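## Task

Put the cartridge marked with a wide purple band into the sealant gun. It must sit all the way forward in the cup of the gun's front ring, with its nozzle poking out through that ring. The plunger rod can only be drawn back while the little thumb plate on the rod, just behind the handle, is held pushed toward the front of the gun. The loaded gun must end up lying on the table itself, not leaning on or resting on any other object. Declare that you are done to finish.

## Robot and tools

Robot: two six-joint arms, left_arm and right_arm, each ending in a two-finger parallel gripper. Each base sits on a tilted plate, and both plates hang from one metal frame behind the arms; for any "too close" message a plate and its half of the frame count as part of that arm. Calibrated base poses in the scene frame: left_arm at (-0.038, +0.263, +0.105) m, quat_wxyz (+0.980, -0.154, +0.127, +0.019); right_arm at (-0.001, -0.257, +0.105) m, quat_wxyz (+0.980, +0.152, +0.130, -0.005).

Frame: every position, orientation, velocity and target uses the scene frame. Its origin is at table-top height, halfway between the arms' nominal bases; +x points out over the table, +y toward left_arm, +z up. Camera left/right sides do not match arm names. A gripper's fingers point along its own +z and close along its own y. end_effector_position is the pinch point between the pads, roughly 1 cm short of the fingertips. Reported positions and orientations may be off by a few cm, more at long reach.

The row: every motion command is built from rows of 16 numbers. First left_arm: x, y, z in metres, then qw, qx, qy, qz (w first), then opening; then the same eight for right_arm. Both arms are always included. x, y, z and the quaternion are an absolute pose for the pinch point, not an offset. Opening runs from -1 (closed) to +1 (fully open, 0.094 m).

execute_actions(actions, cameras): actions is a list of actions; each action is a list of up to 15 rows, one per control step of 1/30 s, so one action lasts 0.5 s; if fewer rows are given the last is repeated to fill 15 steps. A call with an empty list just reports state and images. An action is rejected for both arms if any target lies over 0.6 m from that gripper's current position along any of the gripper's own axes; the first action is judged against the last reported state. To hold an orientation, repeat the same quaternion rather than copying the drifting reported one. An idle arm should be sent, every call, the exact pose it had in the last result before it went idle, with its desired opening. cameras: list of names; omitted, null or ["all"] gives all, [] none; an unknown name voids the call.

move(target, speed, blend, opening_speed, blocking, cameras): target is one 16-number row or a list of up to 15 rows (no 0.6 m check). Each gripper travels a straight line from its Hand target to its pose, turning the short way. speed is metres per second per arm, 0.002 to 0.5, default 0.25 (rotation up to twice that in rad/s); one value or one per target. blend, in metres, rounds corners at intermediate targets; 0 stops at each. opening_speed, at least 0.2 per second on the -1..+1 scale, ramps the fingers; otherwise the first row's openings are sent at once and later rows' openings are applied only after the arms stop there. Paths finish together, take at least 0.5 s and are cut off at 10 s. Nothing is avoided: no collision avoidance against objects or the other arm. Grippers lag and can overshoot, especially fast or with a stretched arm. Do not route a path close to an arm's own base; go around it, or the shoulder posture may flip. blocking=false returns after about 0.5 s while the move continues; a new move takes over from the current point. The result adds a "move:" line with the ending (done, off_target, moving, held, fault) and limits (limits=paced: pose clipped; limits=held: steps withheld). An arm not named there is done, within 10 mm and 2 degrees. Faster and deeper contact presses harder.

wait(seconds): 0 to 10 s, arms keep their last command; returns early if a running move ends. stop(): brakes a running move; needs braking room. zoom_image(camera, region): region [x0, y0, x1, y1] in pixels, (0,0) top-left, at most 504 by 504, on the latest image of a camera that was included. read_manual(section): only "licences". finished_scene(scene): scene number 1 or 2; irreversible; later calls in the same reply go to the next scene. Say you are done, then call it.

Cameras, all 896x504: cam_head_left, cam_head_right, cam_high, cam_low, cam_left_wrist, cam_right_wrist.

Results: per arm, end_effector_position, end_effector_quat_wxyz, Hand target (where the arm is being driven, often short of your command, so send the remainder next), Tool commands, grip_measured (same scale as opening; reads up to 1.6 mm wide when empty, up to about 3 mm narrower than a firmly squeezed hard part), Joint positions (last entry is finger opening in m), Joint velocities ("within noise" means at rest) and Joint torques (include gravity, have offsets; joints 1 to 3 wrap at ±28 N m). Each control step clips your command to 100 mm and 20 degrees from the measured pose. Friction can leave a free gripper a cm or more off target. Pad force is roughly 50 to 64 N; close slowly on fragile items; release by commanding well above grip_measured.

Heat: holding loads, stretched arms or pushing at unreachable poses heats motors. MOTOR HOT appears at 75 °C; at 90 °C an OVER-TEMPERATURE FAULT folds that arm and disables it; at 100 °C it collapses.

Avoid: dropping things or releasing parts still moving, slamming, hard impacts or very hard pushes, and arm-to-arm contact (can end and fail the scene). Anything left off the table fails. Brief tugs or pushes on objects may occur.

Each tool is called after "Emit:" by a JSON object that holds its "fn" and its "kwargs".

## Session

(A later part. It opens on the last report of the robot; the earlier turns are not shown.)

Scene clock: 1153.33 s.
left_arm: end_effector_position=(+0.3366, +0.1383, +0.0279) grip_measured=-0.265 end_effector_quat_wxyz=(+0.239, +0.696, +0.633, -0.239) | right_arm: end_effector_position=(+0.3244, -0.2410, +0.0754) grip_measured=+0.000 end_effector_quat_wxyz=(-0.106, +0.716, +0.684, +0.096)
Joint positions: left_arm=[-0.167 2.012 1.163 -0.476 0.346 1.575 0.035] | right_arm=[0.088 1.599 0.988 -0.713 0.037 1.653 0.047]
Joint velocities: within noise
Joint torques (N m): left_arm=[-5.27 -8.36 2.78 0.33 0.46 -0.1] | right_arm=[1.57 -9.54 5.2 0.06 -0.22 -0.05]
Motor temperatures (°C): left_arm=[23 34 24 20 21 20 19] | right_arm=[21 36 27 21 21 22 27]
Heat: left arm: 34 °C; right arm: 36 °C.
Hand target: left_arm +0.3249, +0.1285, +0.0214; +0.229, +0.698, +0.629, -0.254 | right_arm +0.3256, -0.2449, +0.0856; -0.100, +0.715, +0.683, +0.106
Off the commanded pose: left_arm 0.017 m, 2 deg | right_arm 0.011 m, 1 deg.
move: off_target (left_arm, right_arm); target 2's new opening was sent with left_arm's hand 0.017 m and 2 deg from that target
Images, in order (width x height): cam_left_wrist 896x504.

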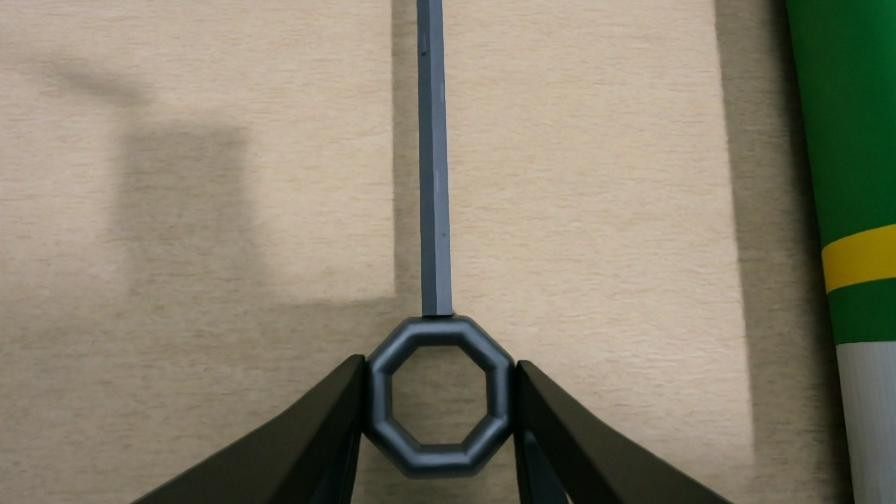

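Emit:
{"fn": "move", "kwargs": {"target": [[0.326,0.140,0.021,0.2288,0.6983,0.6288,-0.2541,-0.45,0.325,-0.258,0.083,-0.100,0.716,0.684,0.106,-0.15]], "speed": 0.05, "cameras": ["cam_head_left","cam_head_right","cam_high","cam_low"]}}

Emit:
{"fn": "zoom_image", "kwargs": {"camera": "cam_high", "region": [590, 210, 650, 260]}}

Emit:
{"fn": "zoom_image", "kwargs": {"camera": "cam_head_left", "region": [520, 150, 580, 200]}}

Emit:
{"fn": "zoom_image", "kwargs": {"camera": "cam_low", "region": [430, 220, 590, 290]}}

Scene clock: 1164.03 s.
left_arm: end_effector_position=(+0.3365, +0.1373, +0.0287) grip_measured=-0.266 end_effector_quat_wxyz=(+0.241, +0.696, +0.632, -0.241) | right_arm: end_effector_position=(+0.3242, -0.2446, +0.0757) grip_measured=+0.000 end_effector_quat_wxyz=(-0.120, +0.713, +0.682, +0.111)
Joint positions: left_arm=[-0.167 2.012 1.163 -0.476 0.353 1.576 0.034] | right_arm=[0.05 1.594 0.988 -0.717 -0.014 1.614 0.047]
Joint velocities: within noise
Joint torques (N m): left_arm=[-2.48 -9.1 3.11 0.11 0.47 0.24] | right_arm=[0.84 -9.51 5.15 0.05 0.13 -0.06]
Motor temperatures (°C): left_arm=[23 34 24 20 21 20 20] | right_arm=[21 36 27 21 21 22 27]
Heat: left arm: 34 °C; right arm: 36 °C.
Hand target: left_arm +0.3261, +0.1399, +0.0213; +0.229, +0.698, +0.629, -0.254 | right_arm +0.3250, -0.2576, +0.0826; -0.100, +0.716, +0.683, +0.106
Off the commanded pose: left_arm 0.013 m, 2 deg | right_arm 0.015 m, 2 deg.
move: off_target (left_arm, right_arm)
Images, in order (width x height): cam_head_left 896x504, cam_head_right 896x504, cam_high 896x504, cam_low 896x504.

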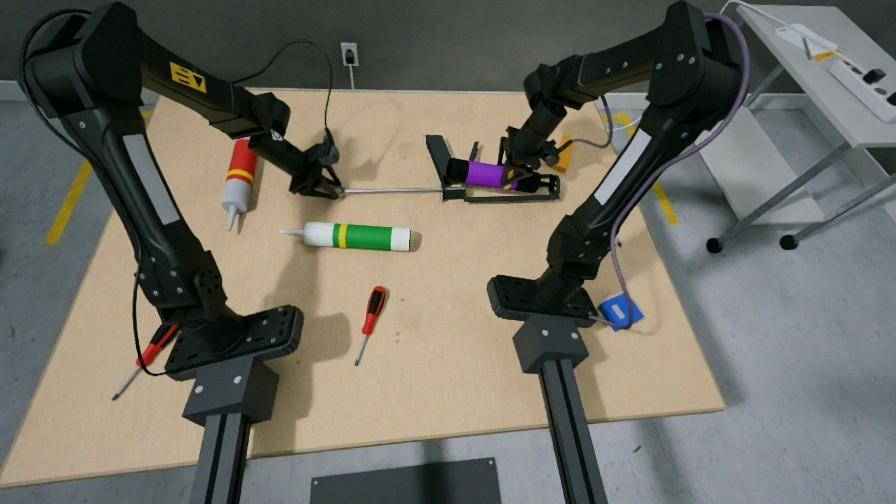

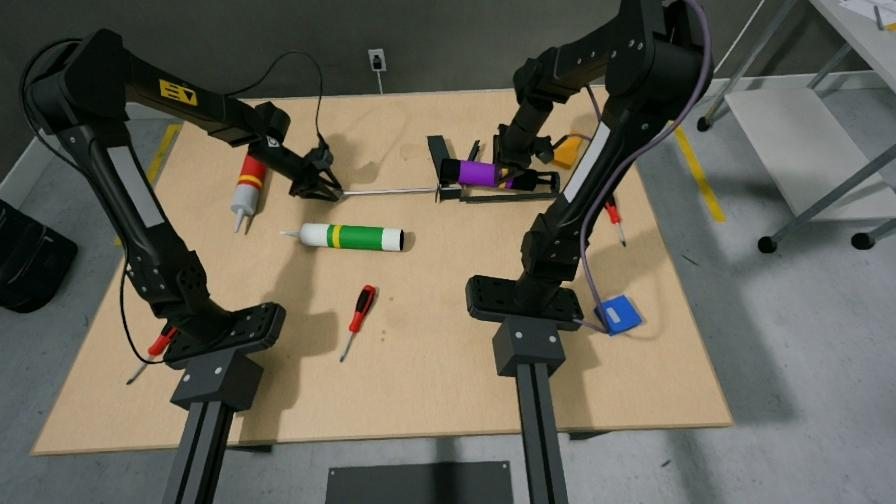

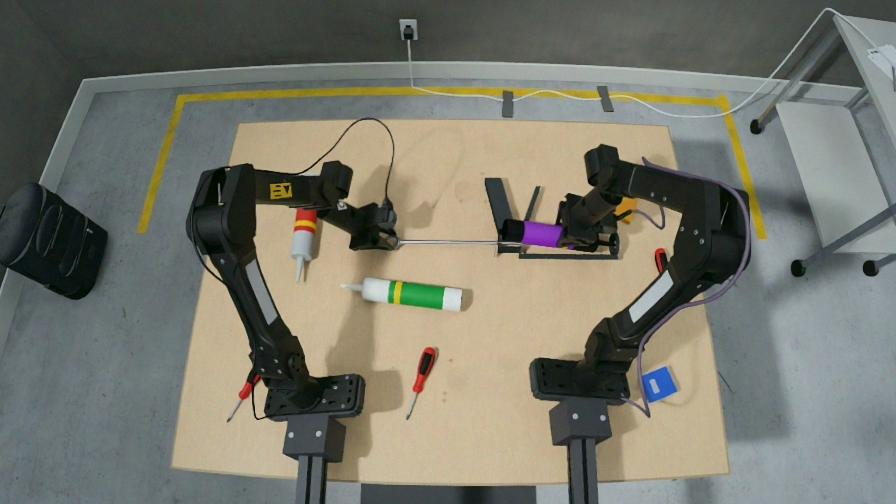

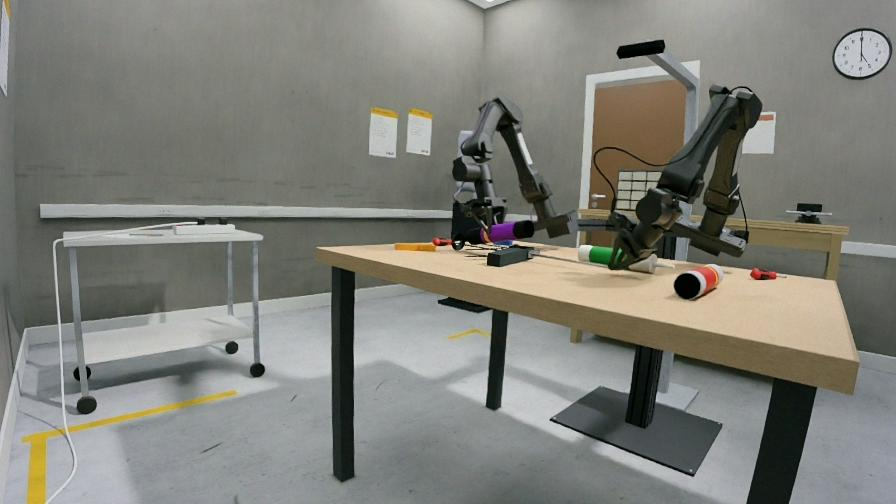

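Scaled by 8.400 from the camera's 896x504 image, which has a finer 1280x720 frame.

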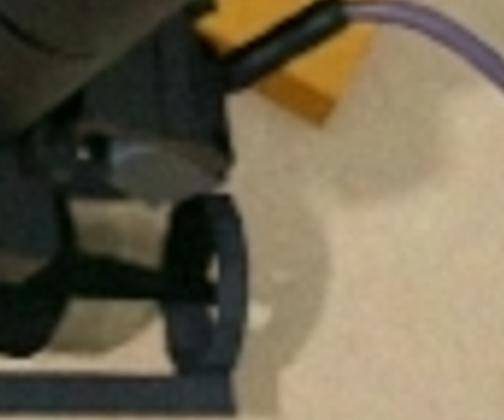

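Scaled by 8.400 from the camera's 896x504 image, which has a finer 1280x720 frame.

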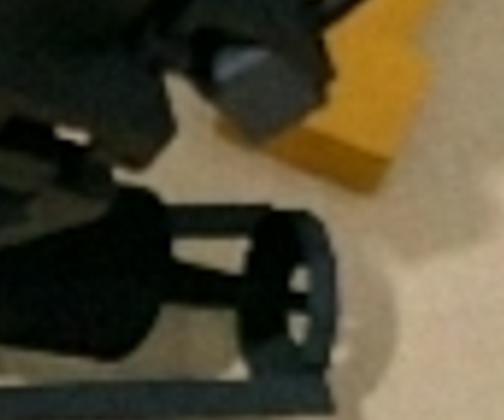

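Scaled by 3.150 from the camera's 896x504 image, which has a finer 1280x720 frame.

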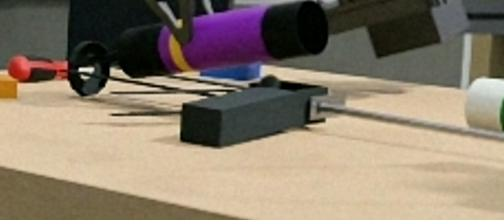

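Emit:
{"fn": "zoom_image", "kwargs": {"camera": "cam_low", "region": [445, 225, 485, 255]}}

Scaled by 12.600 from the camera's 896x504 image, which has a finer 1280x720 frame.

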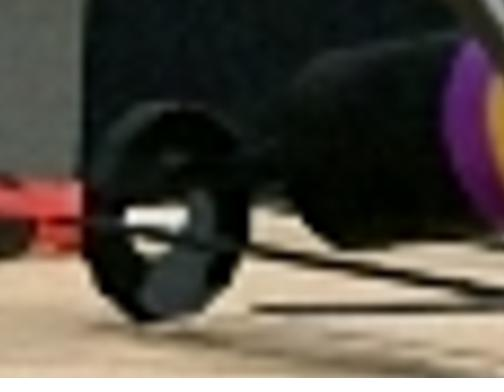

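Emit:
{"fn": "move", "kwargs": {"target": [[0.326,0.140,0.021,0.2288,0.6983,0.6288,-0.2541,-0.45,0.327,-0.222,0.090,-0.100,0.716,0.684,0.106,-0.15]], "speed": 0.06, "cameras": ["cam_right_wrist","cam_low"]}}

Emit:
{"fn": "zoom_image", "kwargs": {"camera": "cam_low", "region": [430, 210, 560, 280]}}

Scene clock: 1189.10 s.
left_arm: end_effector_position=(+0.3366, +0.1383, +0.0282) grip_measured=-0.266 end_effector_quat_wxyz=(+0.241, +0.696, +0.632, -0.240) | right_arm: end_effector_position=(+0.3236, -0.2272, +0.0819) grip_measured=+0.000 end_effector_quat_wxyz=(-0.099, +0.717, +0.683, +0.093)
Joint positions: left_arm=[-0.164 2.012 1.163 -0.477 0.352 1.579 0.034] | right_arm=[0.152 1.594 0.988 -0.717 0.068 1.717 0.047]
Joint velocities: within noise
Joint torques (N m): left_arm=[-2.7 -9.07 3.15 0.11 0.49 0.21] | right_arm=[3.06 -7.34 6.15 0.23 -0.31 0.07]
Motor temperatures (°C): left_arm=[23 36 24 20 21 20 21] | right_arm=[21 36 27 21 21 22 27]
Heat: left arm: 36 °C; right arm: 36 °C.
Hand target: left_arm +0.3261, +0.1400, +0.0213; +0.229, +0.698, +0.629, -0.254 | right_arm +0.3270, -0.2220, +0.0900; -0.100, +0.715, +0.683, +0.106
Off the commanded pose: left_arm 0.013 m, 2 deg | right_arm 0.010 m, 1 deg.
move: off_target (left_arm)
Images, in order (width x height): cam_low 896x504, cam_right_wrist 896x504.

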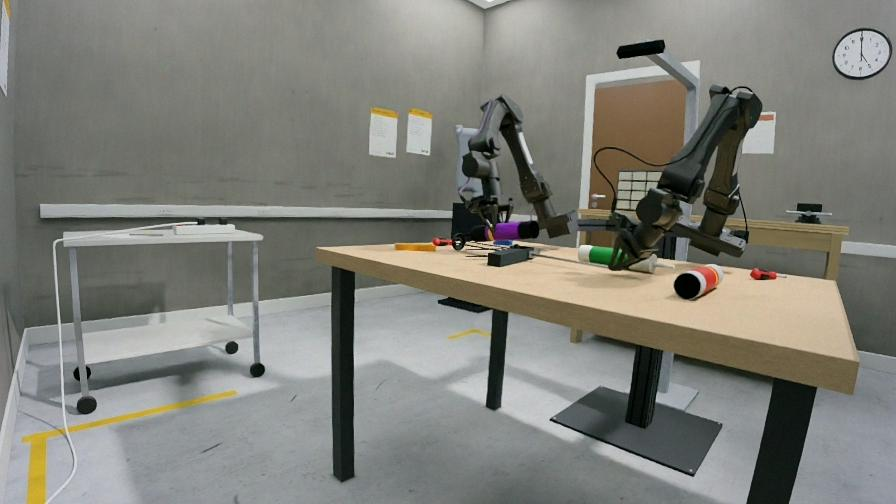

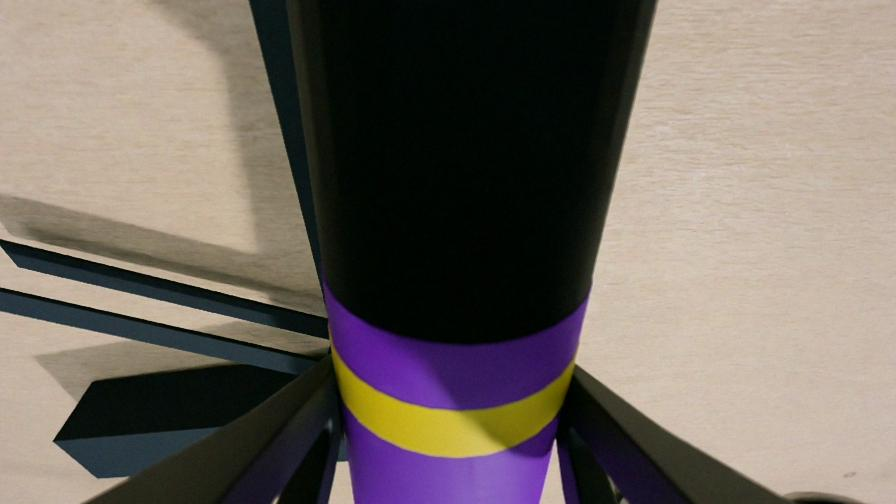

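Scaled by 3.877 from the camera's 896x504 image, which has a finer 1280x720 frame.

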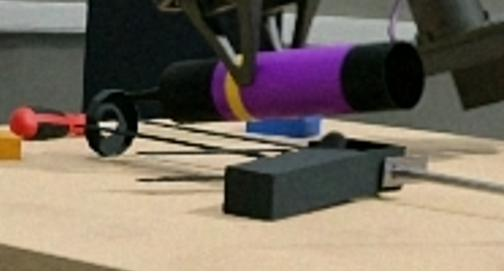

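Emit:
{"fn": "move", "kwargs": {"target": [[0.326,0.140,0.021,0.2288,0.6983,0.6288,-0.2541,-0.45,0.327,-0.222,0.094,-0.140,0.7095,0.6733,0.155,-0.15]], "speed": 0.06, "cameras": ["cam_low","cam_high","cam_head_left"]}}

Emit:
{"fn": "zoom_image", "kwargs": {"camera": "cam_low", "region": [430, 210, 560, 280]}}

Emit:
{"fn": "zoom_image", "kwargs": {"camera": "cam_high", "region": [590, 210, 650, 260]}}

Emit:
{"fn": "zoom_image", "kwargs": {"camera": "cam_head_left", "region": [520, 150, 580, 200]}}

Scene clock: 1204.50 s.
left_arm: end_effector_position=(+0.3366, +0.1383, +0.0282) grip_measured=-0.266 end_effector_quat_wxyz=(+0.241, +0.696, +0.632, -0.240) | right_arm: end_effector_position=(+0.3244, -0.2275, +0.0828) grip_measured=+0.000 end_effector_quat_wxyz=(-0.136, +0.714, +0.675, +0.126)
Joint positions: left_arm=[-0.164 2.012 1.163 -0.477 0.352 1.579 0.034] | right_arm=[0.089 1.59 0.988 -0.717 -0.048 1.664 0.047]
Joint velocities: within noise
Joint torques (N m): left_arm=[-2.7 -9.07 3.15 0.11 0.48 0.2] | right_arm=[1.99 -9.37 4.14 0.39 -0.69 -0.04]
Motor temperatures (°C): left_arm=[23 36 24 20 21 20 21] | right_arm=[21 36 27 21 21 22 27]
Heat: left arm: 36 °C; right arm: 36 °C.
Hand target: left_arm +0.3261, +0.1400, +0.0213; +0.229, +0.698, +0.629, -0.254 | right_arm +0.3270, -0.2221, +0.0939; -0.140, +0.709, +0.674, +0.154
Off the commanded pose: left_arm 0.013 m, 2 deg | right_arm 0.013 m, 3 deg.
move: off_target (left_arm, right_arm)
Images, in order (width x height): cam_head_left 896x504, cam_high 896x504, cam_low 896x504.

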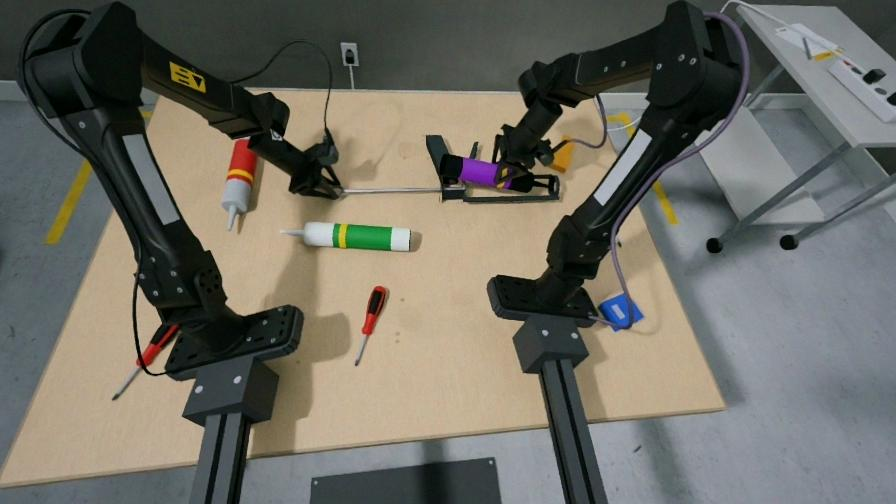

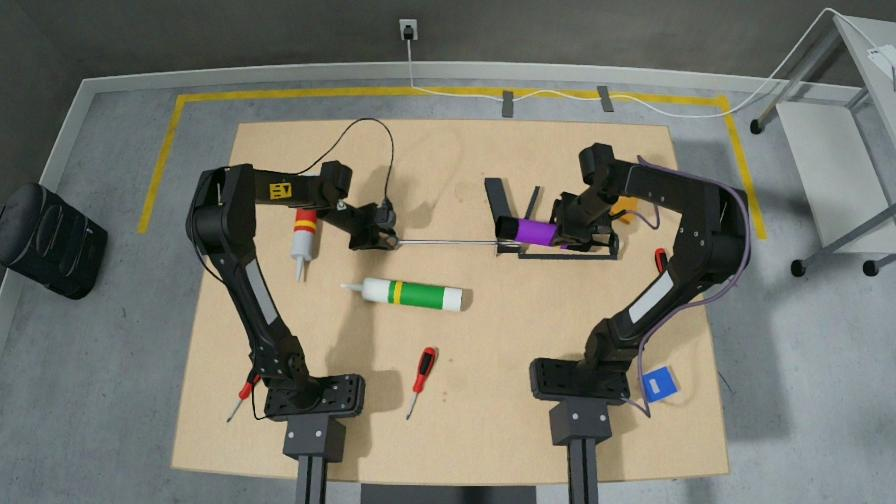

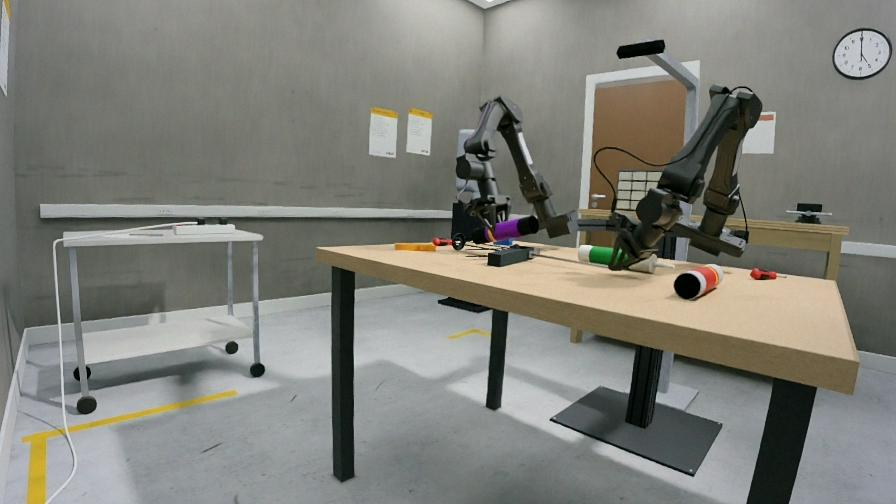

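Scaled by 3.877 from the camera's 896x504 image, which has a finer 1280x720 frame.

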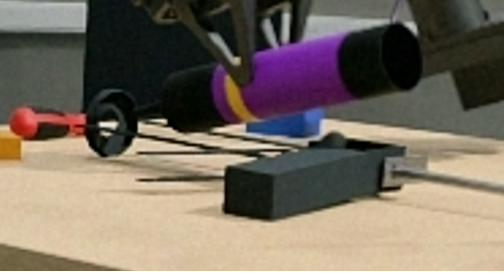

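Scaled by 8.400 from the camera's 896x504 image, which has a finer 1280x720 frame.

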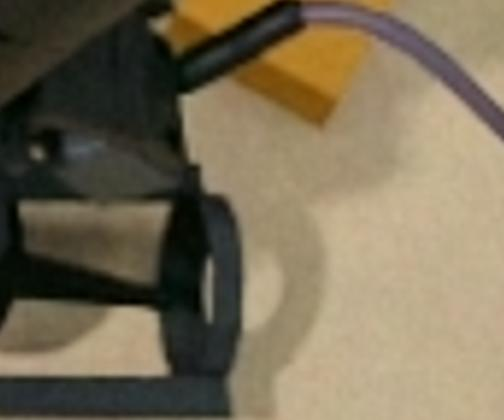

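Scaled by 8.400 from the camera's 896x504 image, which has a finer 1280x720 frame.

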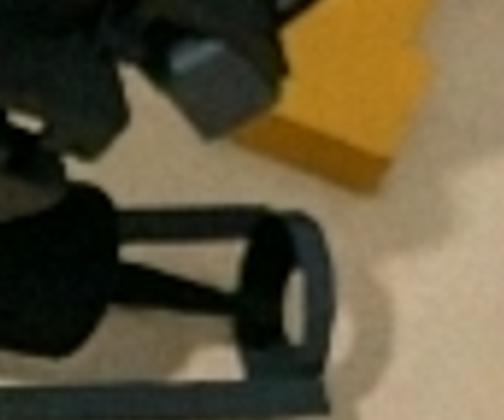

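Emit:
{"fn": "move", "kwargs": {"target": [[0.326,0.140,0.021,0.2288,0.6983,0.6288,-0.2541,-0.45,0.332,-0.226,0.090,-0.140,0.7095,0.6733,0.157,-0.15],[0.326,0.140,0.021,0.2288,0.6983,0.6288,-0.2541,-0.45,0.332,-0.236,0.086,-0.140,0.7095,0.6733,0.157,-0.15]], "speed": 0.05, "cameras": ["cam_low","cam_high","cam_head_left"]}}

Emit:
{"fn": "zoom_image", "kwargs": {"camera": "cam_low", "region": [445, 220, 495, 250]}}

Emit:
{"fn": "zoom_image", "kwargs": {"camera": "cam_high", "region": [590, 210, 650, 260]}}

Emit:
{"fn": "zoom_image", "kwargs": {"camera": "cam_head_left", "region": [520, 150, 580, 200]}}

Scene clock: 1219.07 s.
left_arm: end_effector_position=(+0.3366, +0.1383, +0.0282) grip_measured=-0.266 end_effector_quat_wxyz=(+0.241, +0.696, +0.632, -0.240) | right_arm: end_effector_position=(+0.3269, -0.2427, +0.0779) grip_measured=+0.000 end_effector_quat_wxyz=(-0.134, +0.715, +0.673, +0.131)
Joint positions: left_arm=[-0.164 2.012 1.163 -0.477 0.352 1.579 0.034] | right_arm=[0.028 1.59 0.988 -0.709 -0.067 1.608 0.047]
Joint velocities: within noise
Joint torques (N m): left_arm=[-2.71 -9.09 3.15 0.11 0.49 0.19] | right_arm=[1.99 -7.72 5.29 0.35 -0.7 0.01]
Motor temperatures (°C): left_arm=[23 36 24 20 21 20 21] | right_arm=[21 37 27 21 21 22 27]
Heat: left arm: 36 °C; right arm: 37 °C.
Hand target: left_arm +0.3261, +0.1400, +0.0213; +0.229, +0.698, +0.629, -0.254 | right_arm +0.3320, -0.2362, +0.0861; -0.140, +0.709, +0.673, +0.157
Off the commanded pose: left_arm 0.013 m, 2 deg | right_arm 0.012 m, 3 deg.
move: off_target (left_arm, right_arm)
Images, in order (width x height): cam_head_left 896x504, cam_high 896x504, cam_low 896x504.

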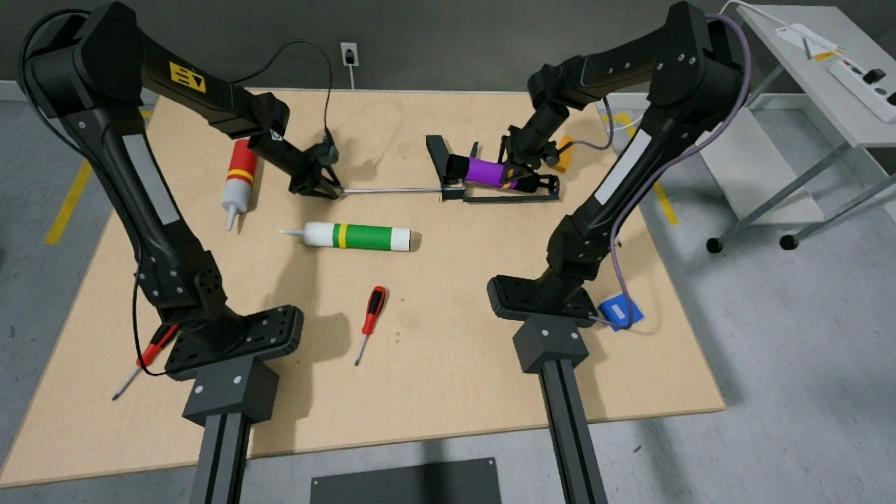

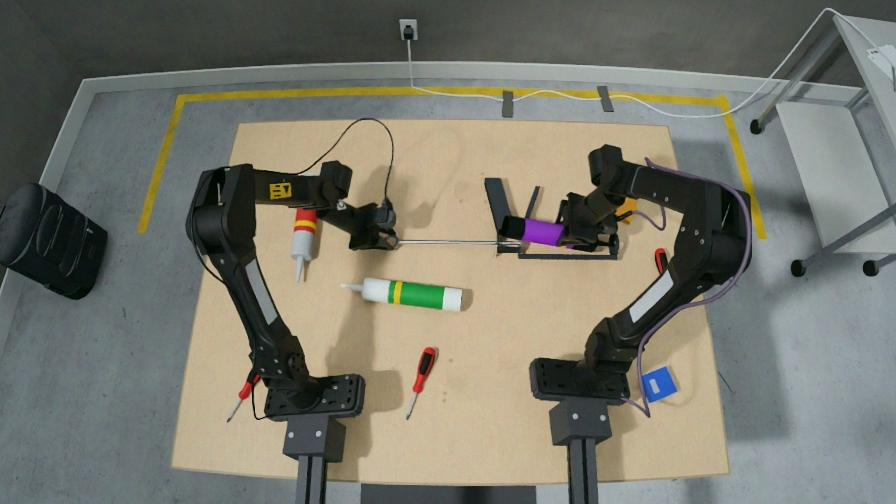

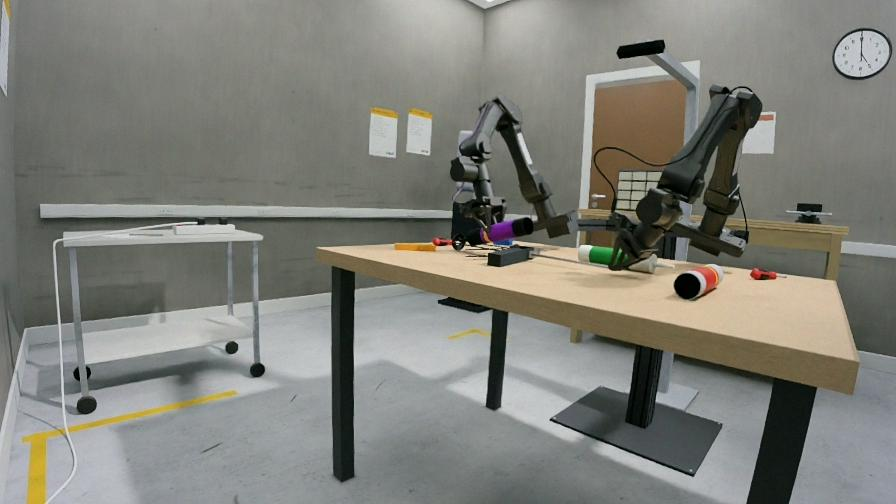

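Scaled by 10.080 from the camera's 896x504 image, which has a finer 1280x720 frame.

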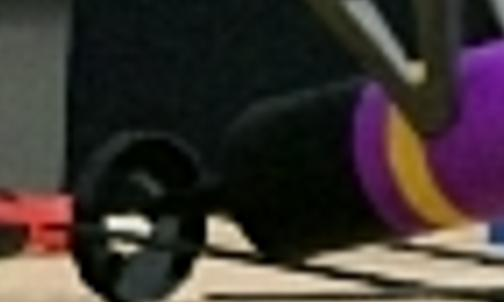

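Scaled by 8.400 from the camera's 896x504 image, which has a finer 1280x720 frame.

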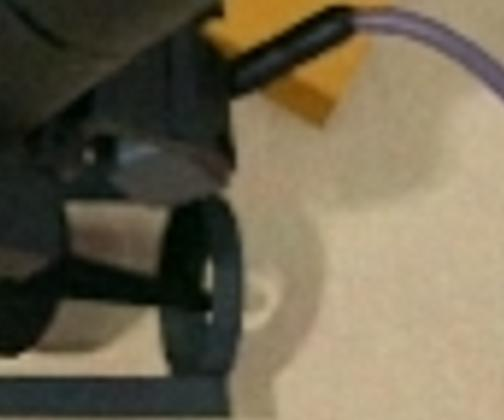

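Scaled by 8.400 from the camera's 896x504 image, which has a finer 1280x720 frame.

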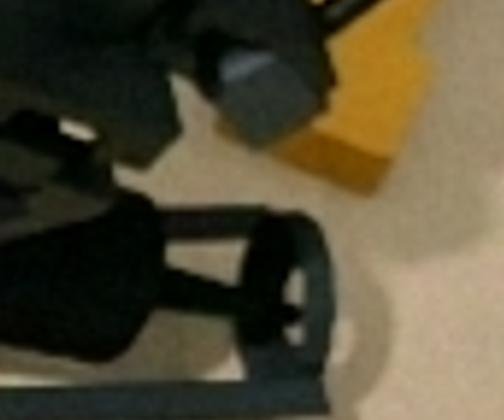

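Emit:
{"fn": "zoom_image", "kwargs": {"camera": "cam_low", "region": [450, 230, 470, 252]}}

Scaled by 22.909 from the camera's 896x504 image, which has a finer 1280x720 frame.

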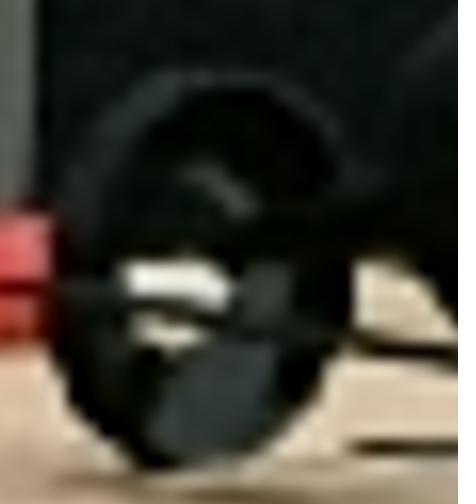

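Emit:
{"fn": "move", "kwargs": {"target": [[0.326,0.140,0.021,0.2288,0.6983,0.6288,-0.2541,-0.45,0.332,-0.249,0.083,-0.140,0.7095,0.6733,0.157,-0.15]], "speed": 0.05, "cameras": ["cam_low","cam_high","cam_head_left"]}}

Emit:
{"fn": "zoom_image", "kwargs": {"camera": "cam_low", "region": [445, 220, 495, 250]}}

Emit:
{"fn": "zoom_image", "kwargs": {"camera": "cam_high", "region": [590, 210, 650, 260]}}

Emit:
{"fn": "zoom_image", "kwargs": {"camera": "cam_head_left", "region": [520, 150, 580, 200]}}

Scene clock: 1235.17 s.
left_arm: end_effector_position=(+0.3366, +0.1383, +0.0282) grip_measured=-0.266 end_effector_quat_wxyz=(+0.241, +0.696, +0.632, -0.240) | right_arm: end_effector_position=(+0.3270, -0.2551, +0.0740) grip_measured=+0.000 end_effector_quat_wxyz=(-0.133, +0.715, +0.673, +0.132)
Joint positions: left_arm=[-0.164 2.012 1.163 -0.477 0.352 1.579 0.034] | right_arm=[-0.019 1.59 0.988 -0.709 -0.081 1.561 0.047]
Joint velocities: within noise
Joint torques (N m): left_arm=[-2.69 -9.07 3.14 0.11 0.47 0.21] | right_arm=[1.85 -7.75 5.76 0.2 -0.65 -0.04]
Motor temperatures (°C): left_arm=[23 36 24 20 21 20 21] | right_arm=[21 37 27 21 21 22 27]
Heat: left arm: 36 °C; right arm: 37 °C.
Hand target: left_arm +0.3261, +0.1400, +0.0213; +0.229, +0.698, +0.629, -0.254 | right_arm +0.3320, -0.2492, +0.0830; -0.140, +0.709, +0.673, +0.157
Off the commanded pose: left_arm 0.013 m, 2 deg | right_arm 0.012 m, 3 deg.
move: off_target (left_arm, right_arm)
Images, in order (width x height): cam_head_left 896x504, cam_high 896x504, cam_low 896x504.

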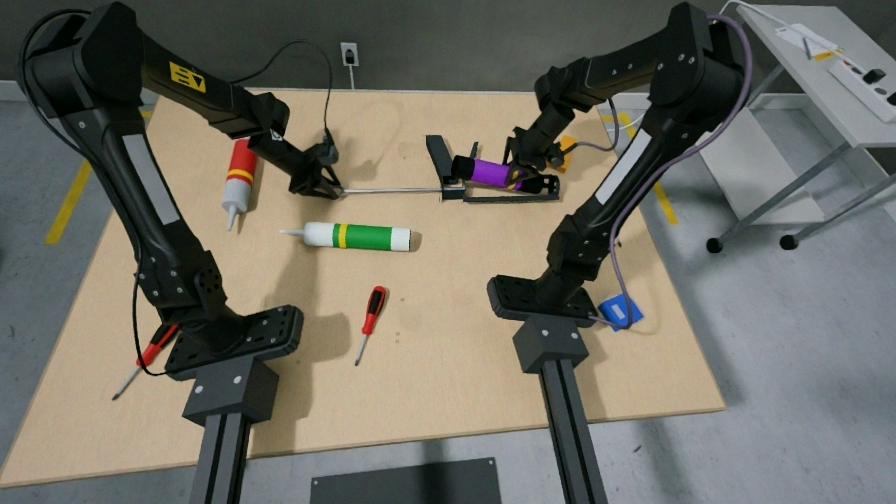

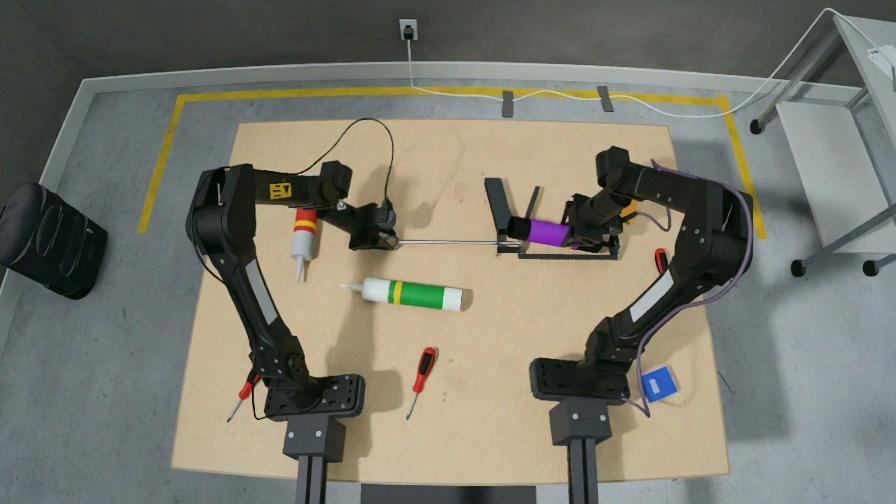

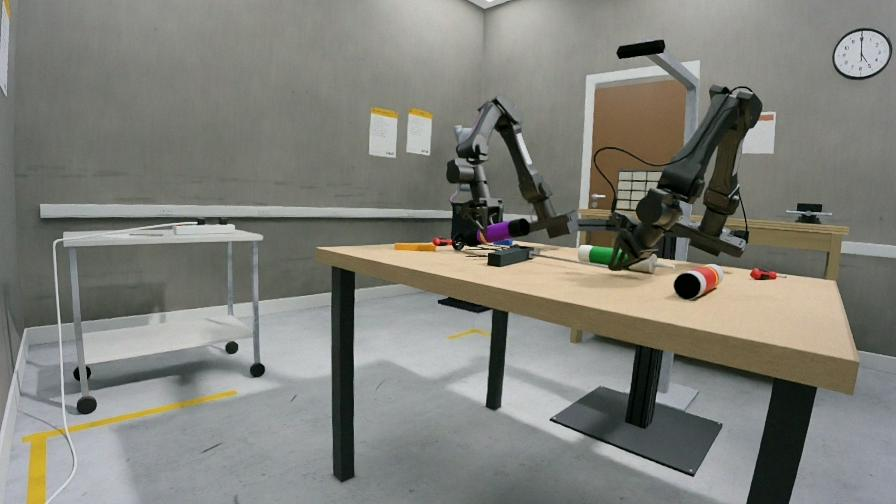

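Scaled by 10.080 from the camera's 896x504 image, which has a finer 1280x720 frame.

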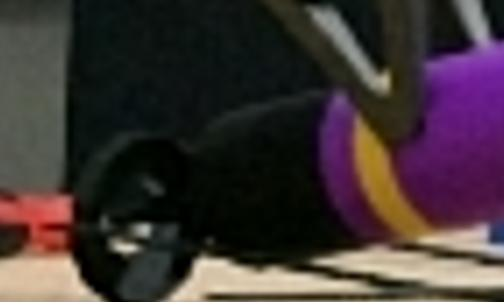

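Scaled by 8.400 from the camera's 896x504 image, which has a finer 1280x720 frame.

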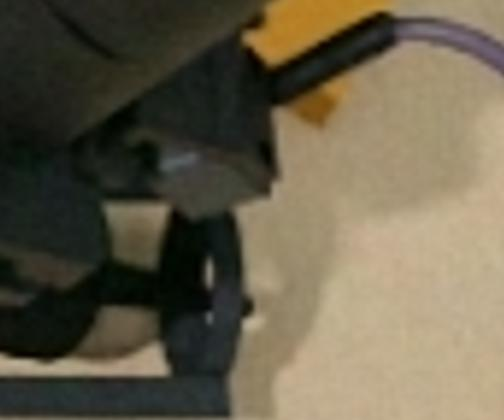

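Scaled by 8.400 from the camera's 896x504 image, which has a finer 1280x720 frame.

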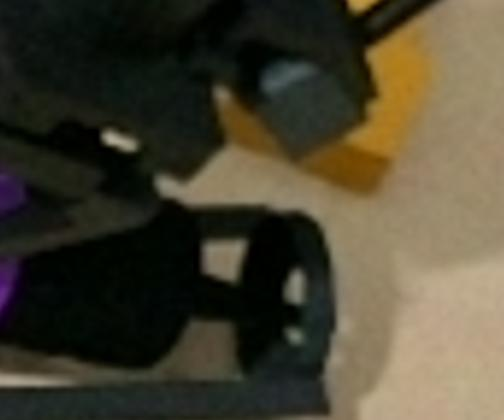

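Emit:
{"fn": "move", "kwargs": {"target": [[0.326,0.140,0.021,0.2288,0.6983,0.6288,-0.2541,-0.45,0.333,-0.264,0.085,-0.140,0.7095,0.6733,0.155,-0.15]], "speed": 0.05, "cameras": ["cam_low","cam_high","cam_head_left"]}}

Emit:
{"fn": "zoom_image", "kwargs": {"camera": "cam_low", "region": [430, 210, 560, 280]}}

Emit:
{"fn": "zoom_image", "kwargs": {"camera": "cam_high", "region": [590, 210, 650, 260]}}

Emit:
{"fn": "zoom_image", "kwargs": {"camera": "cam_head_left", "region": [430, 130, 590, 220]}}

Scene clock: 1250.97 s.
left_arm: end_effector_position=(+0.3366, +0.1383, +0.0282) grip_measured=-0.266 end_effector_quat_wxyz=(+0.241, +0.696, +0.632, -0.240) | right_arm: end_effector_position=(+0.3242, -0.2677, +0.0702) grip_measured=+0.000 end_effector_quat_wxyz=(-0.134, +0.714, +0.674, +0.130)
Joint positions: left_arm=[-0.164 2.012 1.163 -0.477 0.352 1.579 0.034] | right_arm=[-0.065 1.59 0.988 -0.718 -0.09 1.514 0.047]
Joint velocities: within noise
Joint torques (N m): left_arm=[-2.69 -9.07 3.14 0.11 0.49 0.2] | right_arm=[1.73 -8.1 8.16 -0.16 -0.68 -0.01]
Motor temperatures (°C): left_arm=[23 36 24 20 21 20 22] | right_arm=[21 37 27 21 21 22 28]
Heat: left arm: 36 °C; right arm: 37 °C.
Hand target: left_arm +0.3261, +0.1400, +0.0213; +0.229, +0.698, +0.629, -0.254 | right_arm +0.3328, -0.2641, +0.0848; -0.139, +0.709, +0.673, +0.155
Off the commanded pose: left_arm 0.013 m, 2 deg | right_arm 0.018 m, 3 deg.
move: off_target (left_arm, right_arm)
Images, in order (width x height): cam_head_left 896x504, cam_high 896x504, cam_low 896x504.

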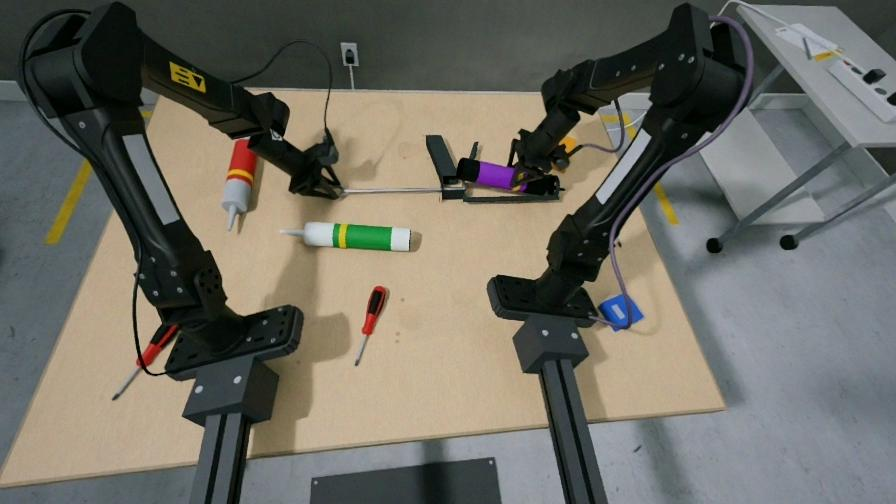

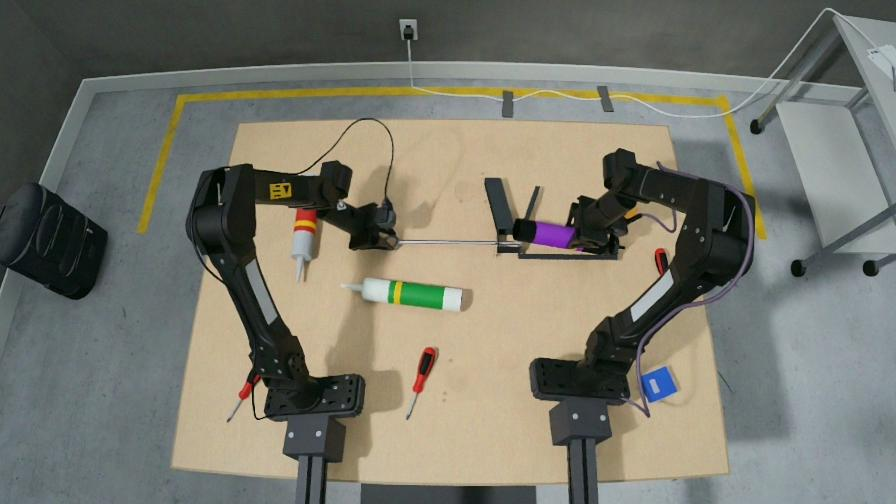

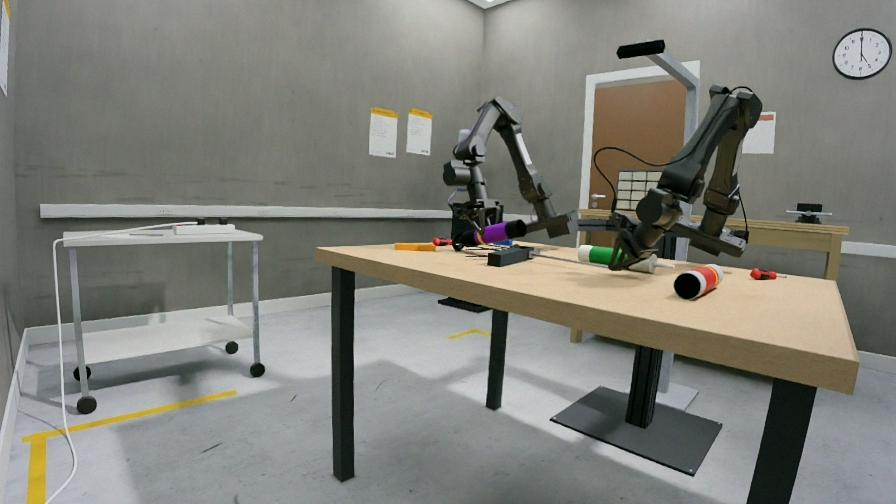

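Scaled by 3.877 from the camera's 896x504 image, which has a finer 1280x720 frame.

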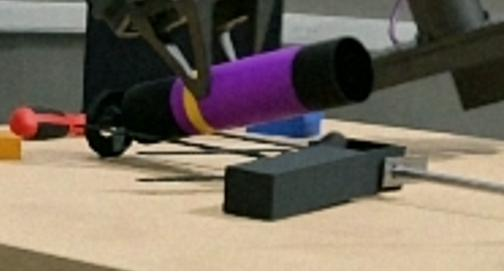

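Scaled by 8.400 from the camera's 896x504 image, which has a finer 1280x720 frame.

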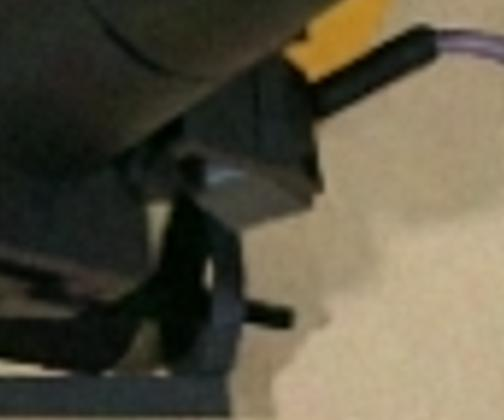

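Scaled by 3.150 from the camera's 896x504 image, which has a finer 1280x720 frame.

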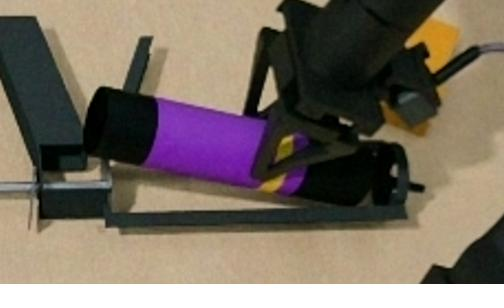

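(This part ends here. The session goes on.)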